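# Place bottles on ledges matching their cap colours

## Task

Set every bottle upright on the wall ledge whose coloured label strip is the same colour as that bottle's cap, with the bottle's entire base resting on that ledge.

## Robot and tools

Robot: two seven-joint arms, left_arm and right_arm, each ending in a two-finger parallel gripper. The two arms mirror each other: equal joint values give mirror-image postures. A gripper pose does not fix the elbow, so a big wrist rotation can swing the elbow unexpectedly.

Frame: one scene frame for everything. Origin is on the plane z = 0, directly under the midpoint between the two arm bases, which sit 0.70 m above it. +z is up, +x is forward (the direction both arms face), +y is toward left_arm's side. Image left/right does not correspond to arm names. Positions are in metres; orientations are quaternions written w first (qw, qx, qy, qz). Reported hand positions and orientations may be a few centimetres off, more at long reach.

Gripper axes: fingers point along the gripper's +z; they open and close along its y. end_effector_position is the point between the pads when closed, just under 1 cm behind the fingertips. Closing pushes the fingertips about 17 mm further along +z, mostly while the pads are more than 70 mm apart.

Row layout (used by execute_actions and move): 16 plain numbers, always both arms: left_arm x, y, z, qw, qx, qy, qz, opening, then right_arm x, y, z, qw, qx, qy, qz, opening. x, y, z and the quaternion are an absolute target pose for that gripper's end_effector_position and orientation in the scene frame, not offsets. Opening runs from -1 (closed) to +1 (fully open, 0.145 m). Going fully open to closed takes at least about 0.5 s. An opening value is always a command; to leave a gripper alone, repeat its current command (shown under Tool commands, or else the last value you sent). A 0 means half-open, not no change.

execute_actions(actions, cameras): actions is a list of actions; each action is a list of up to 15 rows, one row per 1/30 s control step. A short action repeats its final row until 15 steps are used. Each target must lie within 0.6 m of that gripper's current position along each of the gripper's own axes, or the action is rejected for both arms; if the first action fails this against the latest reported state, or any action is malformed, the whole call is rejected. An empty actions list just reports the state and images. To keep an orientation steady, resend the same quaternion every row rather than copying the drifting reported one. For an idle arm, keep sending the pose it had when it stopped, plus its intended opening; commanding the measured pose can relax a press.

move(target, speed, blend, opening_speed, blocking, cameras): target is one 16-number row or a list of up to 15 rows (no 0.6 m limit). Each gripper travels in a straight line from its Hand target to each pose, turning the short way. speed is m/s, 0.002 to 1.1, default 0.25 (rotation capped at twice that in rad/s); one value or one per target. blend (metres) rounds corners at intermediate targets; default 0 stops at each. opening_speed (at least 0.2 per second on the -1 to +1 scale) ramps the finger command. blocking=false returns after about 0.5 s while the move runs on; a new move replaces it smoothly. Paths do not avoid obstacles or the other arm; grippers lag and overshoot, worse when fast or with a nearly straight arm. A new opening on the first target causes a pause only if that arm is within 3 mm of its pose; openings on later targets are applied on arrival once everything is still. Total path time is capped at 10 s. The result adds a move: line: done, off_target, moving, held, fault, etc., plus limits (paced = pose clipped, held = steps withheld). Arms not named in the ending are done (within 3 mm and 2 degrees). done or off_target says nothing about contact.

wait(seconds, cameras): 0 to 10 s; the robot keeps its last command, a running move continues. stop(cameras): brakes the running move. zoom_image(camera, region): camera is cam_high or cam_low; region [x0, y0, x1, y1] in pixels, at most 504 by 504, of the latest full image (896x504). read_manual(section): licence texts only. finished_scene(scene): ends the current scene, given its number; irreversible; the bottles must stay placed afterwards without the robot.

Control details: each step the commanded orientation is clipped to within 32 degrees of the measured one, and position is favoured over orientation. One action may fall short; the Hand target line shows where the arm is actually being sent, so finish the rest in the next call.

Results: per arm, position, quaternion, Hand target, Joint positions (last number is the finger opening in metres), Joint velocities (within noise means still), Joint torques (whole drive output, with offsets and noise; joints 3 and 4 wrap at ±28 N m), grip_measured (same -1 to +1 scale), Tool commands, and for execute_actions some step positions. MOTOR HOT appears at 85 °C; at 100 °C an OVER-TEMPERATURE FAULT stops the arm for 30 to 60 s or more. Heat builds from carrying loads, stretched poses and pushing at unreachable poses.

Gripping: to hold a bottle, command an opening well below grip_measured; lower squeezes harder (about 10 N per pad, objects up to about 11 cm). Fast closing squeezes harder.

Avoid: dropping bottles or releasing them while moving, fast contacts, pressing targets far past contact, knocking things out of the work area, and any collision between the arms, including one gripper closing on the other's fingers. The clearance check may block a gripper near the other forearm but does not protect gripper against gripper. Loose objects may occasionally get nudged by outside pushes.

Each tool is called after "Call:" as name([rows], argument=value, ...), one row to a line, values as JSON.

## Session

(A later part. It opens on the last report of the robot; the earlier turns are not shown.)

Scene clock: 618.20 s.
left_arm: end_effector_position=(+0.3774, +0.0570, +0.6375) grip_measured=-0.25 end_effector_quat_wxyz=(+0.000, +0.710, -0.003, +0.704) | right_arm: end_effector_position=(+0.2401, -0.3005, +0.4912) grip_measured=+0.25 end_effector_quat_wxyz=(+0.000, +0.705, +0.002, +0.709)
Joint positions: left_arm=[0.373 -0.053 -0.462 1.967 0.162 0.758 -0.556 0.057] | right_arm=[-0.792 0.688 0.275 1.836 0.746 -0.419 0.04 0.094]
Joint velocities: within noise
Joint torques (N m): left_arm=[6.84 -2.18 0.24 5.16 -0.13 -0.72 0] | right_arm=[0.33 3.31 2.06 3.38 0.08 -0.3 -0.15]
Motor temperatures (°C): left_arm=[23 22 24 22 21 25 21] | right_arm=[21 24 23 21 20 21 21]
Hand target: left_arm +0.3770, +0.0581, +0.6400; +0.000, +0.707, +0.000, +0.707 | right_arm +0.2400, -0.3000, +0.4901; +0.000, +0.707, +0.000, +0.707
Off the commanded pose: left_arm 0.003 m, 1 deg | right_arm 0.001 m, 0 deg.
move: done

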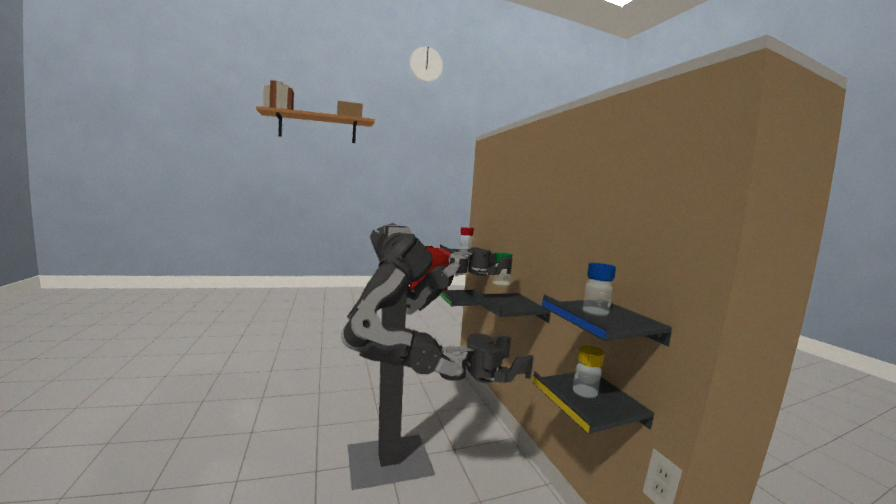

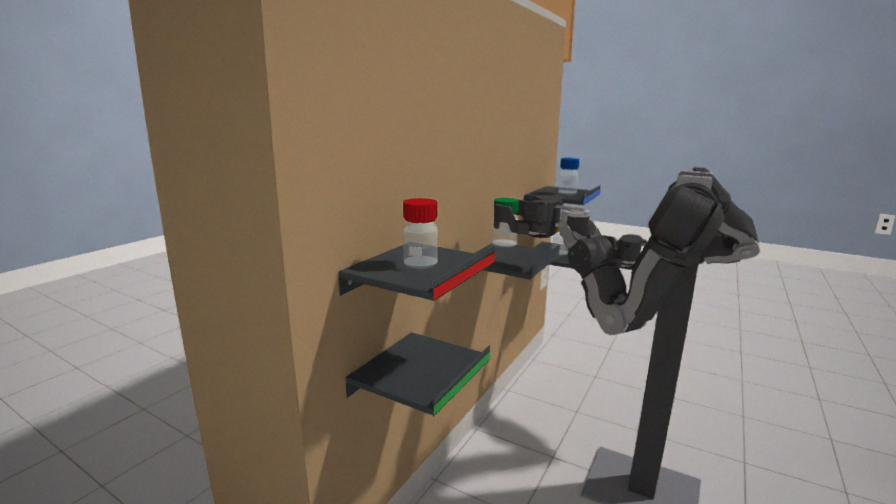

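Call:
move([
  [0.265,0.07,0.625,0,0.7071,0,0.7071,-0.7,0.24,-0.30,0.49,0,0.7071,0,0.7071,0.25],
  [0.235,0.13,0.58,0,0.7071,0,0.7071,-0.7,0.24,-0.30,0.49,0,0.7071,0,0.7071,0.25],
  [0.23,0.26,0.54,0,0.7071,0,0.7071,-0.7,0.24,-0.30,0.49,0,0.7071,0,0.7071,0.25],
  [0.23,0.385,0.545,0,0.7071,0,0.7071,-0.7,0.24,-0.30,0.49,0,0.7071,0,0.7071,0.25],
], speed=0.1, blend=0.02)

Call:
zoom_image(camera="cam_low", region=[340, 240, 560, 420])

Scene clock: 637.10 s.
left_arm: end_effector_position=(+0.2290, +0.3857, +0.5423) grip_measured=-0.25 end_effector_quat_wxyz=(-0.002, +0.711, +0.002, +0.703) | right_arm: end_effector_position=(+0.2401, -0.3005, +0.4912) grip_measured=+0.25 end_effector_quat_wxyz=(+0.000, +0.705, +0.002, +0.709)
Joint positions: left_arm=[-1.15 0.941 0.681 1.718 1.209 -0.468 0.278 0.057] | right_arm=[-0.792 0.688 0.275 1.836 0.746 -0.419 0.04 0.094]
Joint velocities: within noise
Joint torques (N m): left_arm=[0.7 3.34 3.33 2.41 0.35 -0.74 0.26] | right_arm=[0.25 3.2 2.03 3.4 0.11 -0.32 -0.15]
Motor temperatures (°C): left_arm=[23 22 23 23 21 26 21] | right_arm=[20 24 23 21 20 21 21]
Hand target: left_arm +0.2299, +0.3850, +0.5449; +0.000, +0.707, +0.000, +0.707 | right_arm +0.2400, -0.3000, +0.4901; +0.000, +0.707, +0.000, +0.707
Off the commanded pose: left_arm 0.003 m, 1 deg | right_arm 0.001 m, 0 deg.
move: done

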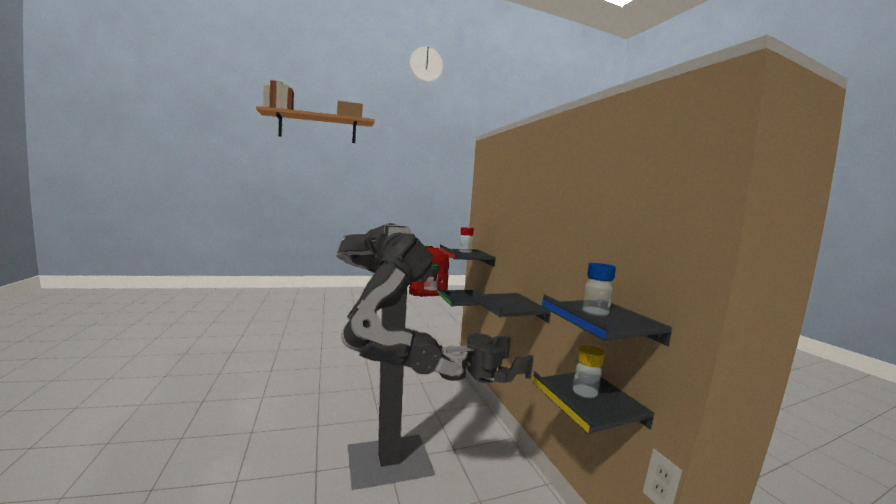

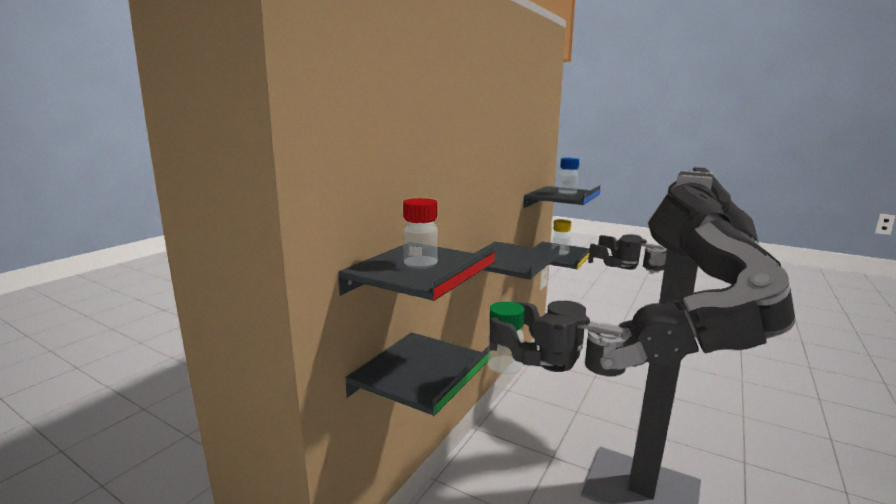

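Scaled by 2.291 from the camera's 896x504 image, which has a finer 1280x720 frame.

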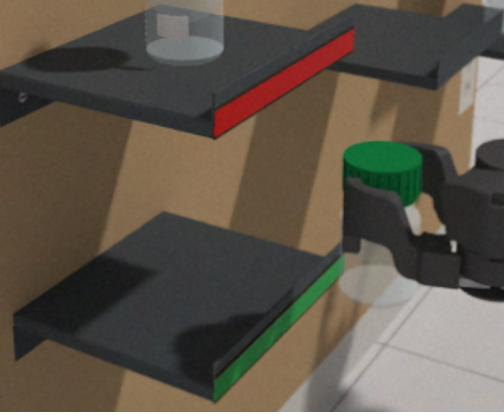

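Call:
move([
  [0.29,0.395,0.549,0,0.7071,0,0.7071,-0.7,0.24,-0.30,0.49,0,0.7071,0,0.7071,0.25],
  [0.375,0.397,0.547,0,0.7071,0,0.7071,-0.7,0.24,-0.30,0.49,0,0.7071,0,0.7071,0.25],
  [0.375,0.397,0.516,0,0.7071,0,0.7071,-0.7,0.24,-0.30,0.49,0,0.7071,0,0.7071,0.25],
], speed=0.07)

Call:
zoom_image(camera="cam_low", region=[340, 260, 540, 420])

Scene clock: 647.53 s.
left_arm: end_effector_position=(+0.3743, +0.3975, +0.5131) grip_measured=-0.25 end_effector_quat_wxyz=(-0.001, +0.712, +0.001, +0.702) | right_arm: end_effector_position=(+0.2401, -0.3005, +0.4912) grip_measured=+0.25 end_effector_quat_wxyz=(+0.000, +0.705, +0.002, +0.709)
Joint positions: left_arm=[0.114 1.017 -0.235 1.119 1.095 -0.297 0.274 0.057] | right_arm=[-0.792 0.688 0.275 1.836 0.746 -0.419 0.04 0.094]
Joint velocities: within noise
Joint torques (N m): left_arm=[6.21 7.27 3.14 2.52 0.27 -0.93 0.23] | right_arm=[0.2 3.31 2.07 3.33 0.08 -0.29 -0.16]
Motor temperatures (°C): left_arm=[23 23 24 23 21 26 21] | right_arm=[20 24 23 21 20 21 21]
Hand target: left_arm +0.3750, +0.3970, +0.5160; +0.000, +0.707, +0.000, +0.707 | right_arm +0.2400, -0.3000, +0.4901; +0.000, +0.707, +0.000, +0.707
Off the commanded pose: left_arm 0.003 m, 1 deg | right_arm 0.001 m, 0 deg.
move: done

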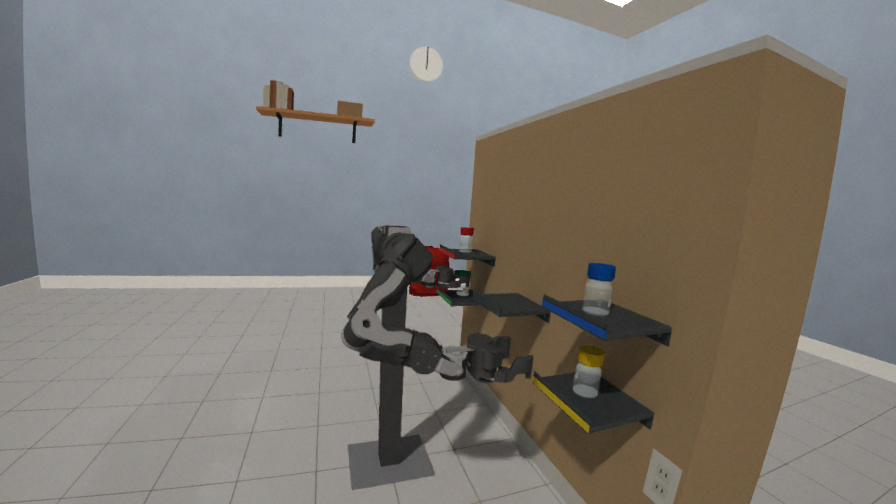

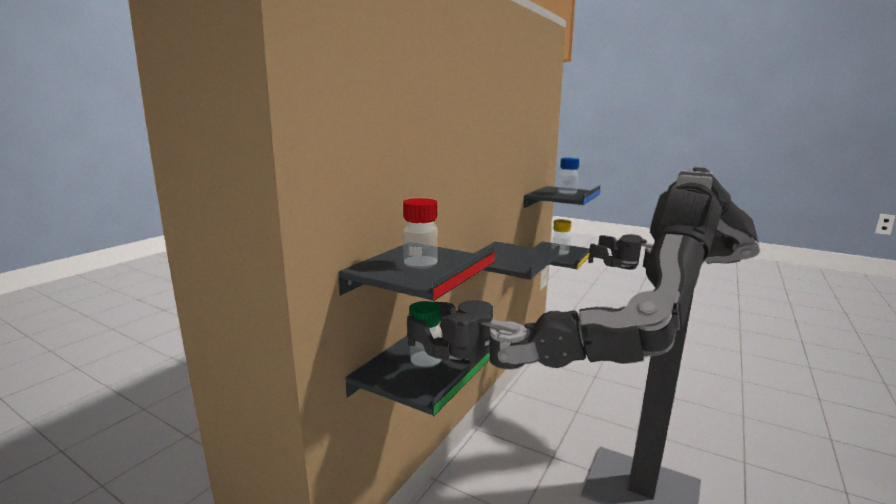

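Scaled by 2.520 from the camera's 896x504 image, which has a finer 1280x720 frame.

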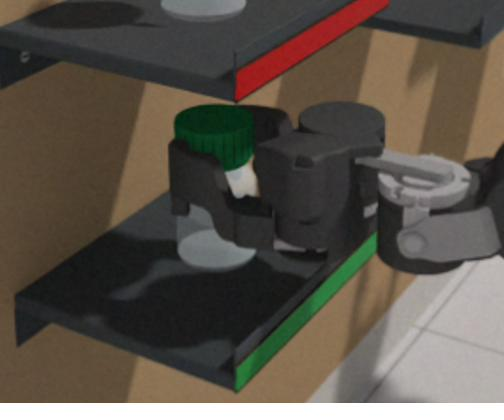

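Call:
move([
  [0.375,0.397,0.511,0,0.7071,0,0.7071,-0.7,0.24,-0.30,0.49,0,0.7071,0,0.7071,0.25],
], speed=0.03, cameras=[])

Call:
move([
  [0.375,0.397,0.5075,0,0.7071,0,0.7071,-0.7,0.24,-0.30,0.49,0,0.7071,0,0.7071,0.25],
], speed=0.02, cameras=[])

Call:
move([
  [0.375,0.397,0.504,0,0.7071,0,0.7071,-0.7,0.24,-0.30,0.49,0,0.7071,0,0.7071,0.25],
], speed=0.02)

Call:
zoom_image(camera="cam_low", region=[340, 260, 540, 420])

Scene clock: 660.33 s.
left_arm: end_effector_position=(+0.3743, +0.3980, +0.5095) grip_measured=-0.25 end_effector_quat_wxyz=(-0.002, +0.712, +0.000, +0.703) | right_arm: end_effector_position=(+0.2401, -0.3005, +0.4912) grip_measured=+0.25 end_effector_quat_wxyz=(+0.000, +0.705, +0.002, +0.709)
Joint positions: left_arm=[0.121 1.002 -0.235 1.099 1.082 -0.306 0.285 0.057] | right_arm=[-0.792 0.688 0.275 1.836 0.746 -0.419 0.04 0.094]
Joint velocities: within noise
Joint torques (N m): left_arm=[6.34 6.61 2.84 2.25 0.3 -0.93 0.24] | right_arm=[0.17 3.39 2.09 3.36 0.09 -0.31 -0.15]
Motor temperatures (°C): left_arm=[23 24 24 22 21 26 21] | right_arm=[20 24 23 21 20 21 21]
Hand target: left_arm +0.3750, +0.3970, +0.5111; +0.000, +0.707, +0.000, +0.707 | right_arm +0.2400, -0.3000, +0.4901; +0.000, +0.707, +0.000, +0.707
Off the commanded pose: left_arm 0.002 m, 1 deg | right_arm 0.001 m, 0 deg.
move: done
No camera images: "cameras" was empty.

Scene clock: 661.03 s.
left_arm: end_effector_position=(+0.3744, +0.3984, +0.5072) grip_measured=-0.25 end_effector_quat_wxyz=(-0.002, +0.710, +0.001, +0.704) | right_arm: end_effector_position=(+0.2401, -0.3005, +0.4912) grip_measured=+0.25 end_effector_quat_wxyz=(+0.000, +0.705, +0.002, +0.709)
Joint positions: left_arm=[0.127 0.991 -0.235 1.084 1.075 -0.315 0.293 0.057] | right_arm=[-0.792 0.688 0.275 1.836 0.746 -0.419 0.04 0.094]
Joint velocities: within noise
Joint torques (N m): left_arm=[6.24 6.47 2.5 2.17 0.28 -0.85 0.23] | right_arm=[0.38 3.36 2.1 3.37 0.09 -0.32 -0.14]
Motor temperatures (°C): left_arm=[24 24 24 22 21 26 21] | right_arm=[20 24 23 21 20 21 21]
Hand target: left_arm +0.3750, +0.3970, +0.5075; +0.000, +0.707, +0.000, +0.707 | right_arm +0.2400, -0.3000, +0.4901; +0.000, +0.707, +0.000, +0.707
Off the commanded pose: left_arm 0.002 m, 1 deg | right_arm 0.001 m, 0 deg.
move: done
No camera images: "cameras" was empty.

Scene clock: 661.73 s.
left_arm: end_effector_position=(+0.3749, +0.3989, +0.5068) grip_measured=-0.25 end_effector_quat_wxyz=(-0.003, +0.706, +0.001, +0.708) | right_arm: end_effector_position=(+0.2401, -0.3005, +0.4912) grip_measured=+0.25 end_effector_quat_wxyz=(+0.000, +0.705, +0.002, +0.709)
Joint positions: left_arm=[0.134 0.981 -0.236 1.069 1.07 -0.329 0.301 0.057] | right_arm=[-0.792 0.688 0.275 1.836 0.746 -0.419 0.04 0.094]
Joint velocities: within noise
Joint torques (N m): left_arm=[5.89 6.32 1.72 1.98 0.22 -0.68 0.21] | right_arm=[0.22 3.2 2.09 3.43 0.09 -0.33 -0.17]
Motor temperatures (°C): left_arm=[24 24 24 22 21 26 21] | right_arm=[20 24 23 21 20 21 21]
Hand target: left_arm +0.3750, +0.3969, +0.5040; +0.000, +0.707, +0.000, +0.707 | right_arm +0.2400, -0.3000, +0.4901; +0.000, +0.707, +0.000, +0.707
Off the commanded pose: left_arm 0.003 m, 0 deg | right_arm 0.001 m, 0 deg.
move: done

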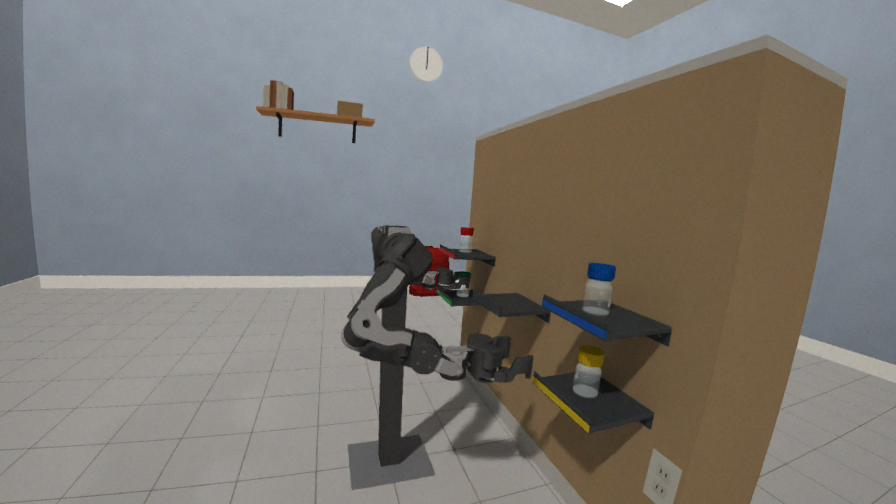

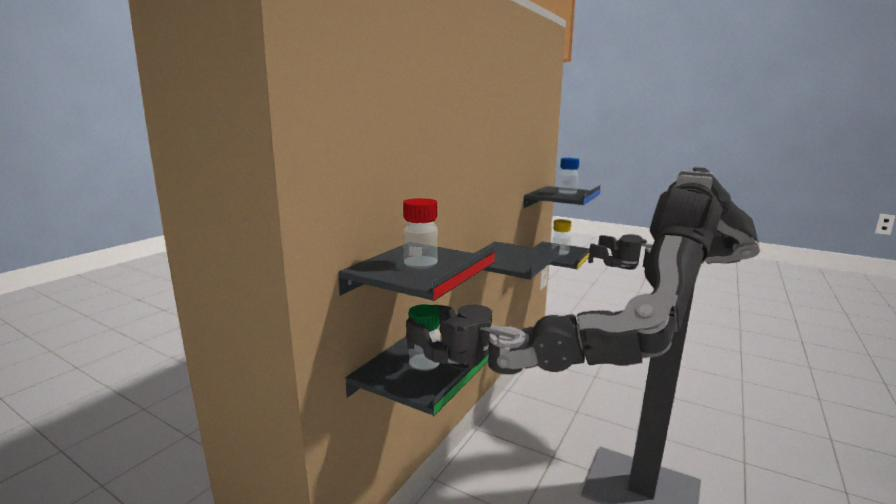

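Scaled by 2.520 from the camera's 896x504 image, which has a finer 1280x720 frame.

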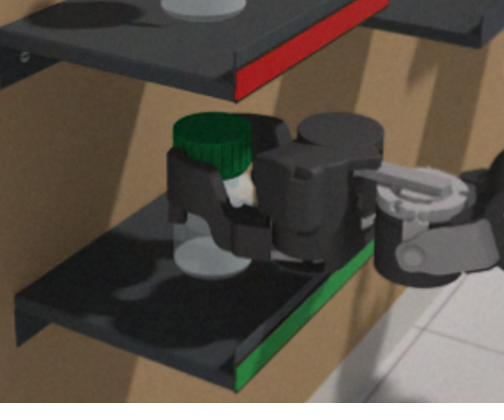

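Contact at ~.507. Release and withdraw.

Call:
move([
  [0.375,0.397,0.507,0,0.7071,0,0.7071,0.25,0.24,-0.30,0.49,0,0.7071,0,0.7071,0.25],
], speed=0.02, opening_speed=0.4)

Call:
zoom_image(camera="cam_low", region=[340, 260, 540, 420])

Call:
move([
  [0.23,0.397,0.508,0,0.7071,0,0.7071,0.25,0.24,-0.30,0.49,0,0.7071,0,0.7071,0.25],
], speed=0.06)

Call:
zoom_image(camera="cam_low", region=[340, 260, 540, 420])

Call:
zoom_image(camera="cam_high", region=[430, 220, 680, 430])

Scene clock: 675.27 s.
left_arm: end_effector_position=(+0.3755, +0.3969, +0.5072) grip_measured=+0.25 end_effector_quat_wxyz=(+0.000, +0.707, +0.000, +0.708) | right_arm: end_effector_position=(+0.2401, -0.3005, +0.4912) grip_measured=+0.25 end_effector_quat_wxyz=(+0.000, +0.705, +0.002, +0.709)
Joint positions: left_arm=[0.134 0.981 -0.236 1.075 1.07 -0.323 0.301 0.094] | right_arm=[-0.792 0.688 0.275 1.836 0.746 -0.419 0.04 0.094]
Joint velocities: within noise
Joint torques (N m): left_arm=[4.71 7.95 2.73 3.34 0.33 -0.59 0.05] | right_arm=[0.2 3.18 2.11 3.36 0.08 -0.3 -0.16]
Motor temperatures (°C): left_arm=[24 25 24 22 21 26 21] | right_arm=[20 24 23 21 20 20 21]
Hand target: left_arm +0.3750, +0.3970, +0.5071; +0.000, +0.707, +0.000, +0.707 | right_arm +0.2400, -0.3000, +0.4901; +0.000, +0.707, +0.000, +0.707
Off the commanded pose: left_arm 0.001 m, 0 deg | right_arm 0.001 m, 0 deg.
move: done

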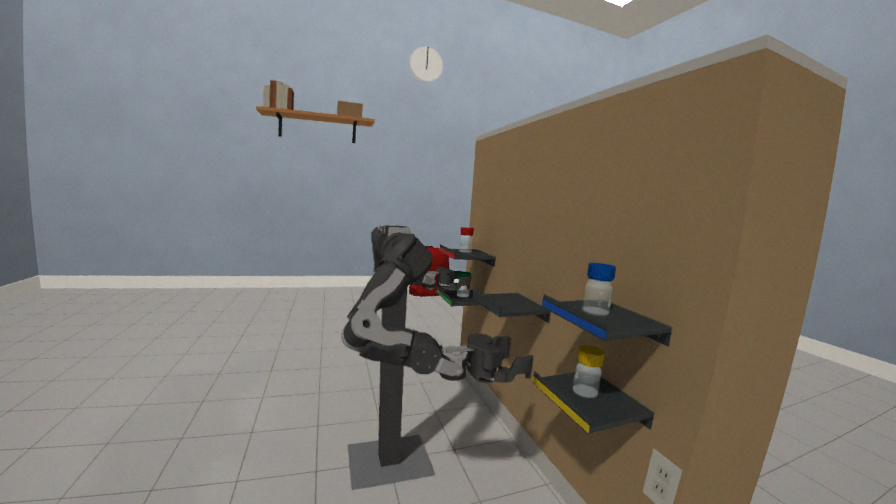

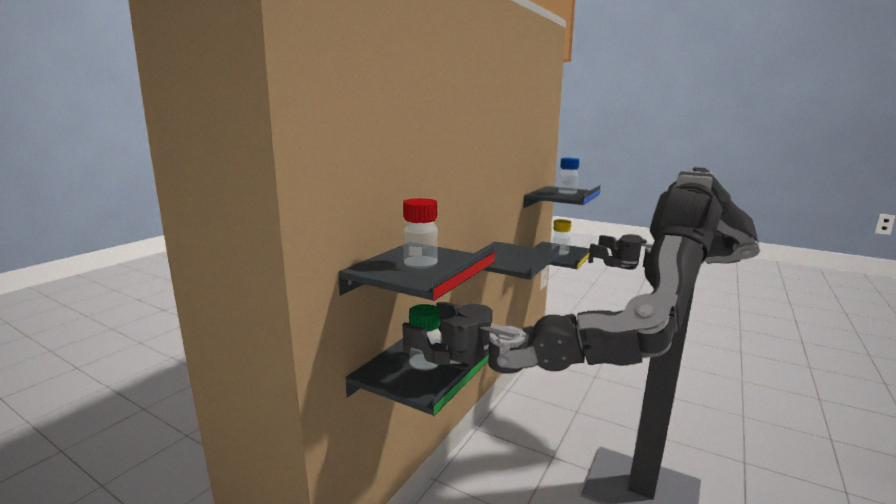

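Scaled by 2.520 from the camera's 896x504 image, which has a finer 1280x720 frame.

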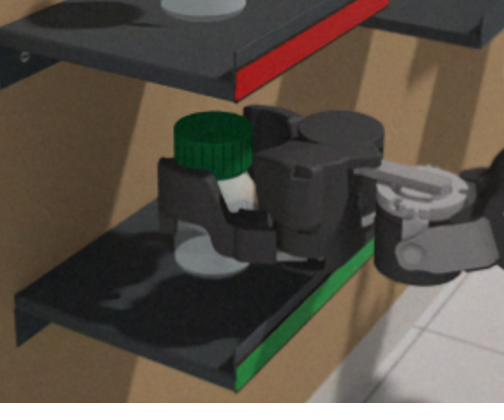

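Scene clock: 678.03 s.
left_arm: end_effector_position=(+0.2298, +0.3980, +0.5070) grip_measured=+0.25 end_effector_quat_wxyz=(-0.002, +0.709, +0.002, +0.706) | right_arm: end_effector_position=(+0.2401, -0.3005, +0.4912) grip_measured=+0.25 end_effector_quat_wxyz=(+0.000, +0.705, +0.002, +0.709)
Joint positions: left_arm=[-0.976 0.973 0.456 1.524 1.213 -0.583 0.344 0.094] | right_arm=[-0.792 0.688 0.275 1.836 0.746 -0.419 0.04 0.094]
Joint velocities: within noise
Joint torques (N m): left_arm=[0.22 4.73 3 2.51 0.32 -0.64 0.22] | right_arm=[0.22 3.31 1.98 3.36 0.09 -0.31 -0.17]
Motor temperatures (°C): left_arm=[23 25 24 22 21 26 21] | right_arm=[20 24 23 21 20 20 21]
Hand target: left_arm +0.2300, +0.3970, +0.5080; +0.000, +0.707, +0.000, +0.707 | right_arm +0.2400, -0.3000, +0.4901; +0.000, +0.707, +0.000, +0.707
Off the commanded pose: left_arm 0.002 m, 0 deg | right_arm 0.001 m, 0 deg.
move: done

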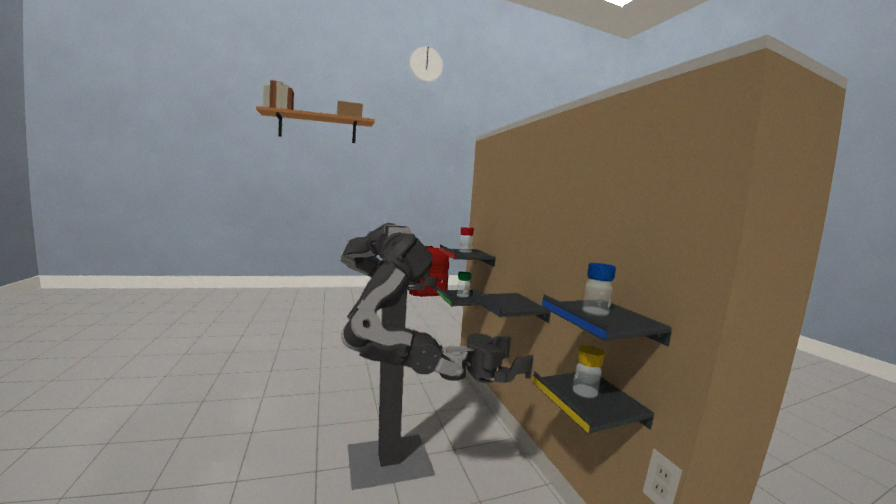

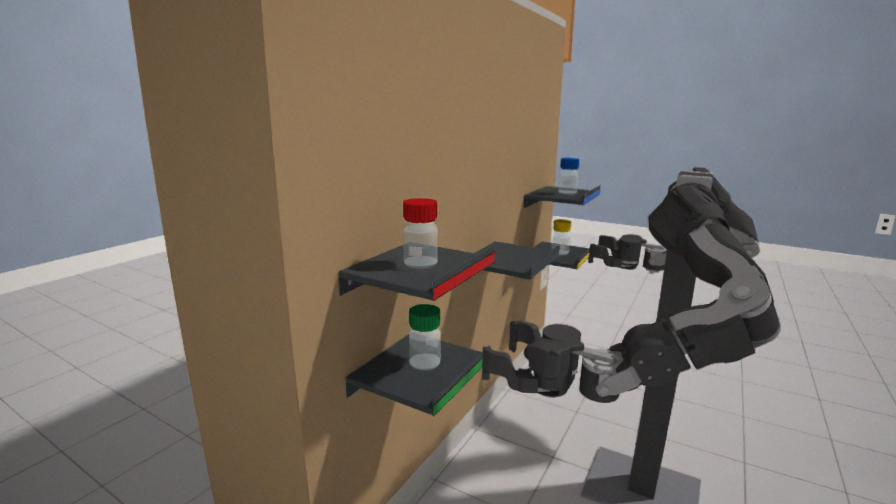

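Scaled by 2.520 from the camera's 896x504 image, which has a finer 1280x720 frame.

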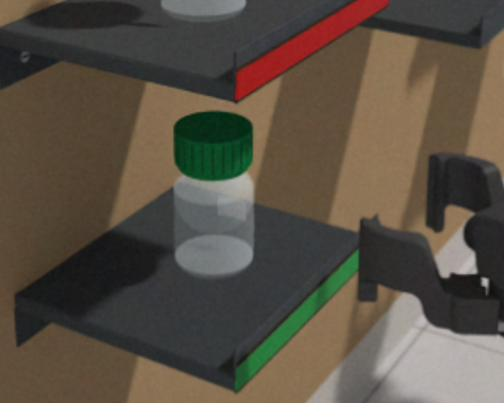

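Scaled by 2.016 from the camera's 896x504 image, which has a finer 1280x720 frame.

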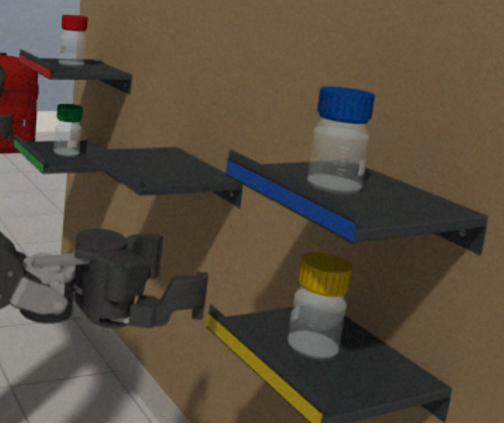

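Call:
finished_scene(scene=2)

The scene is finished: the task was done.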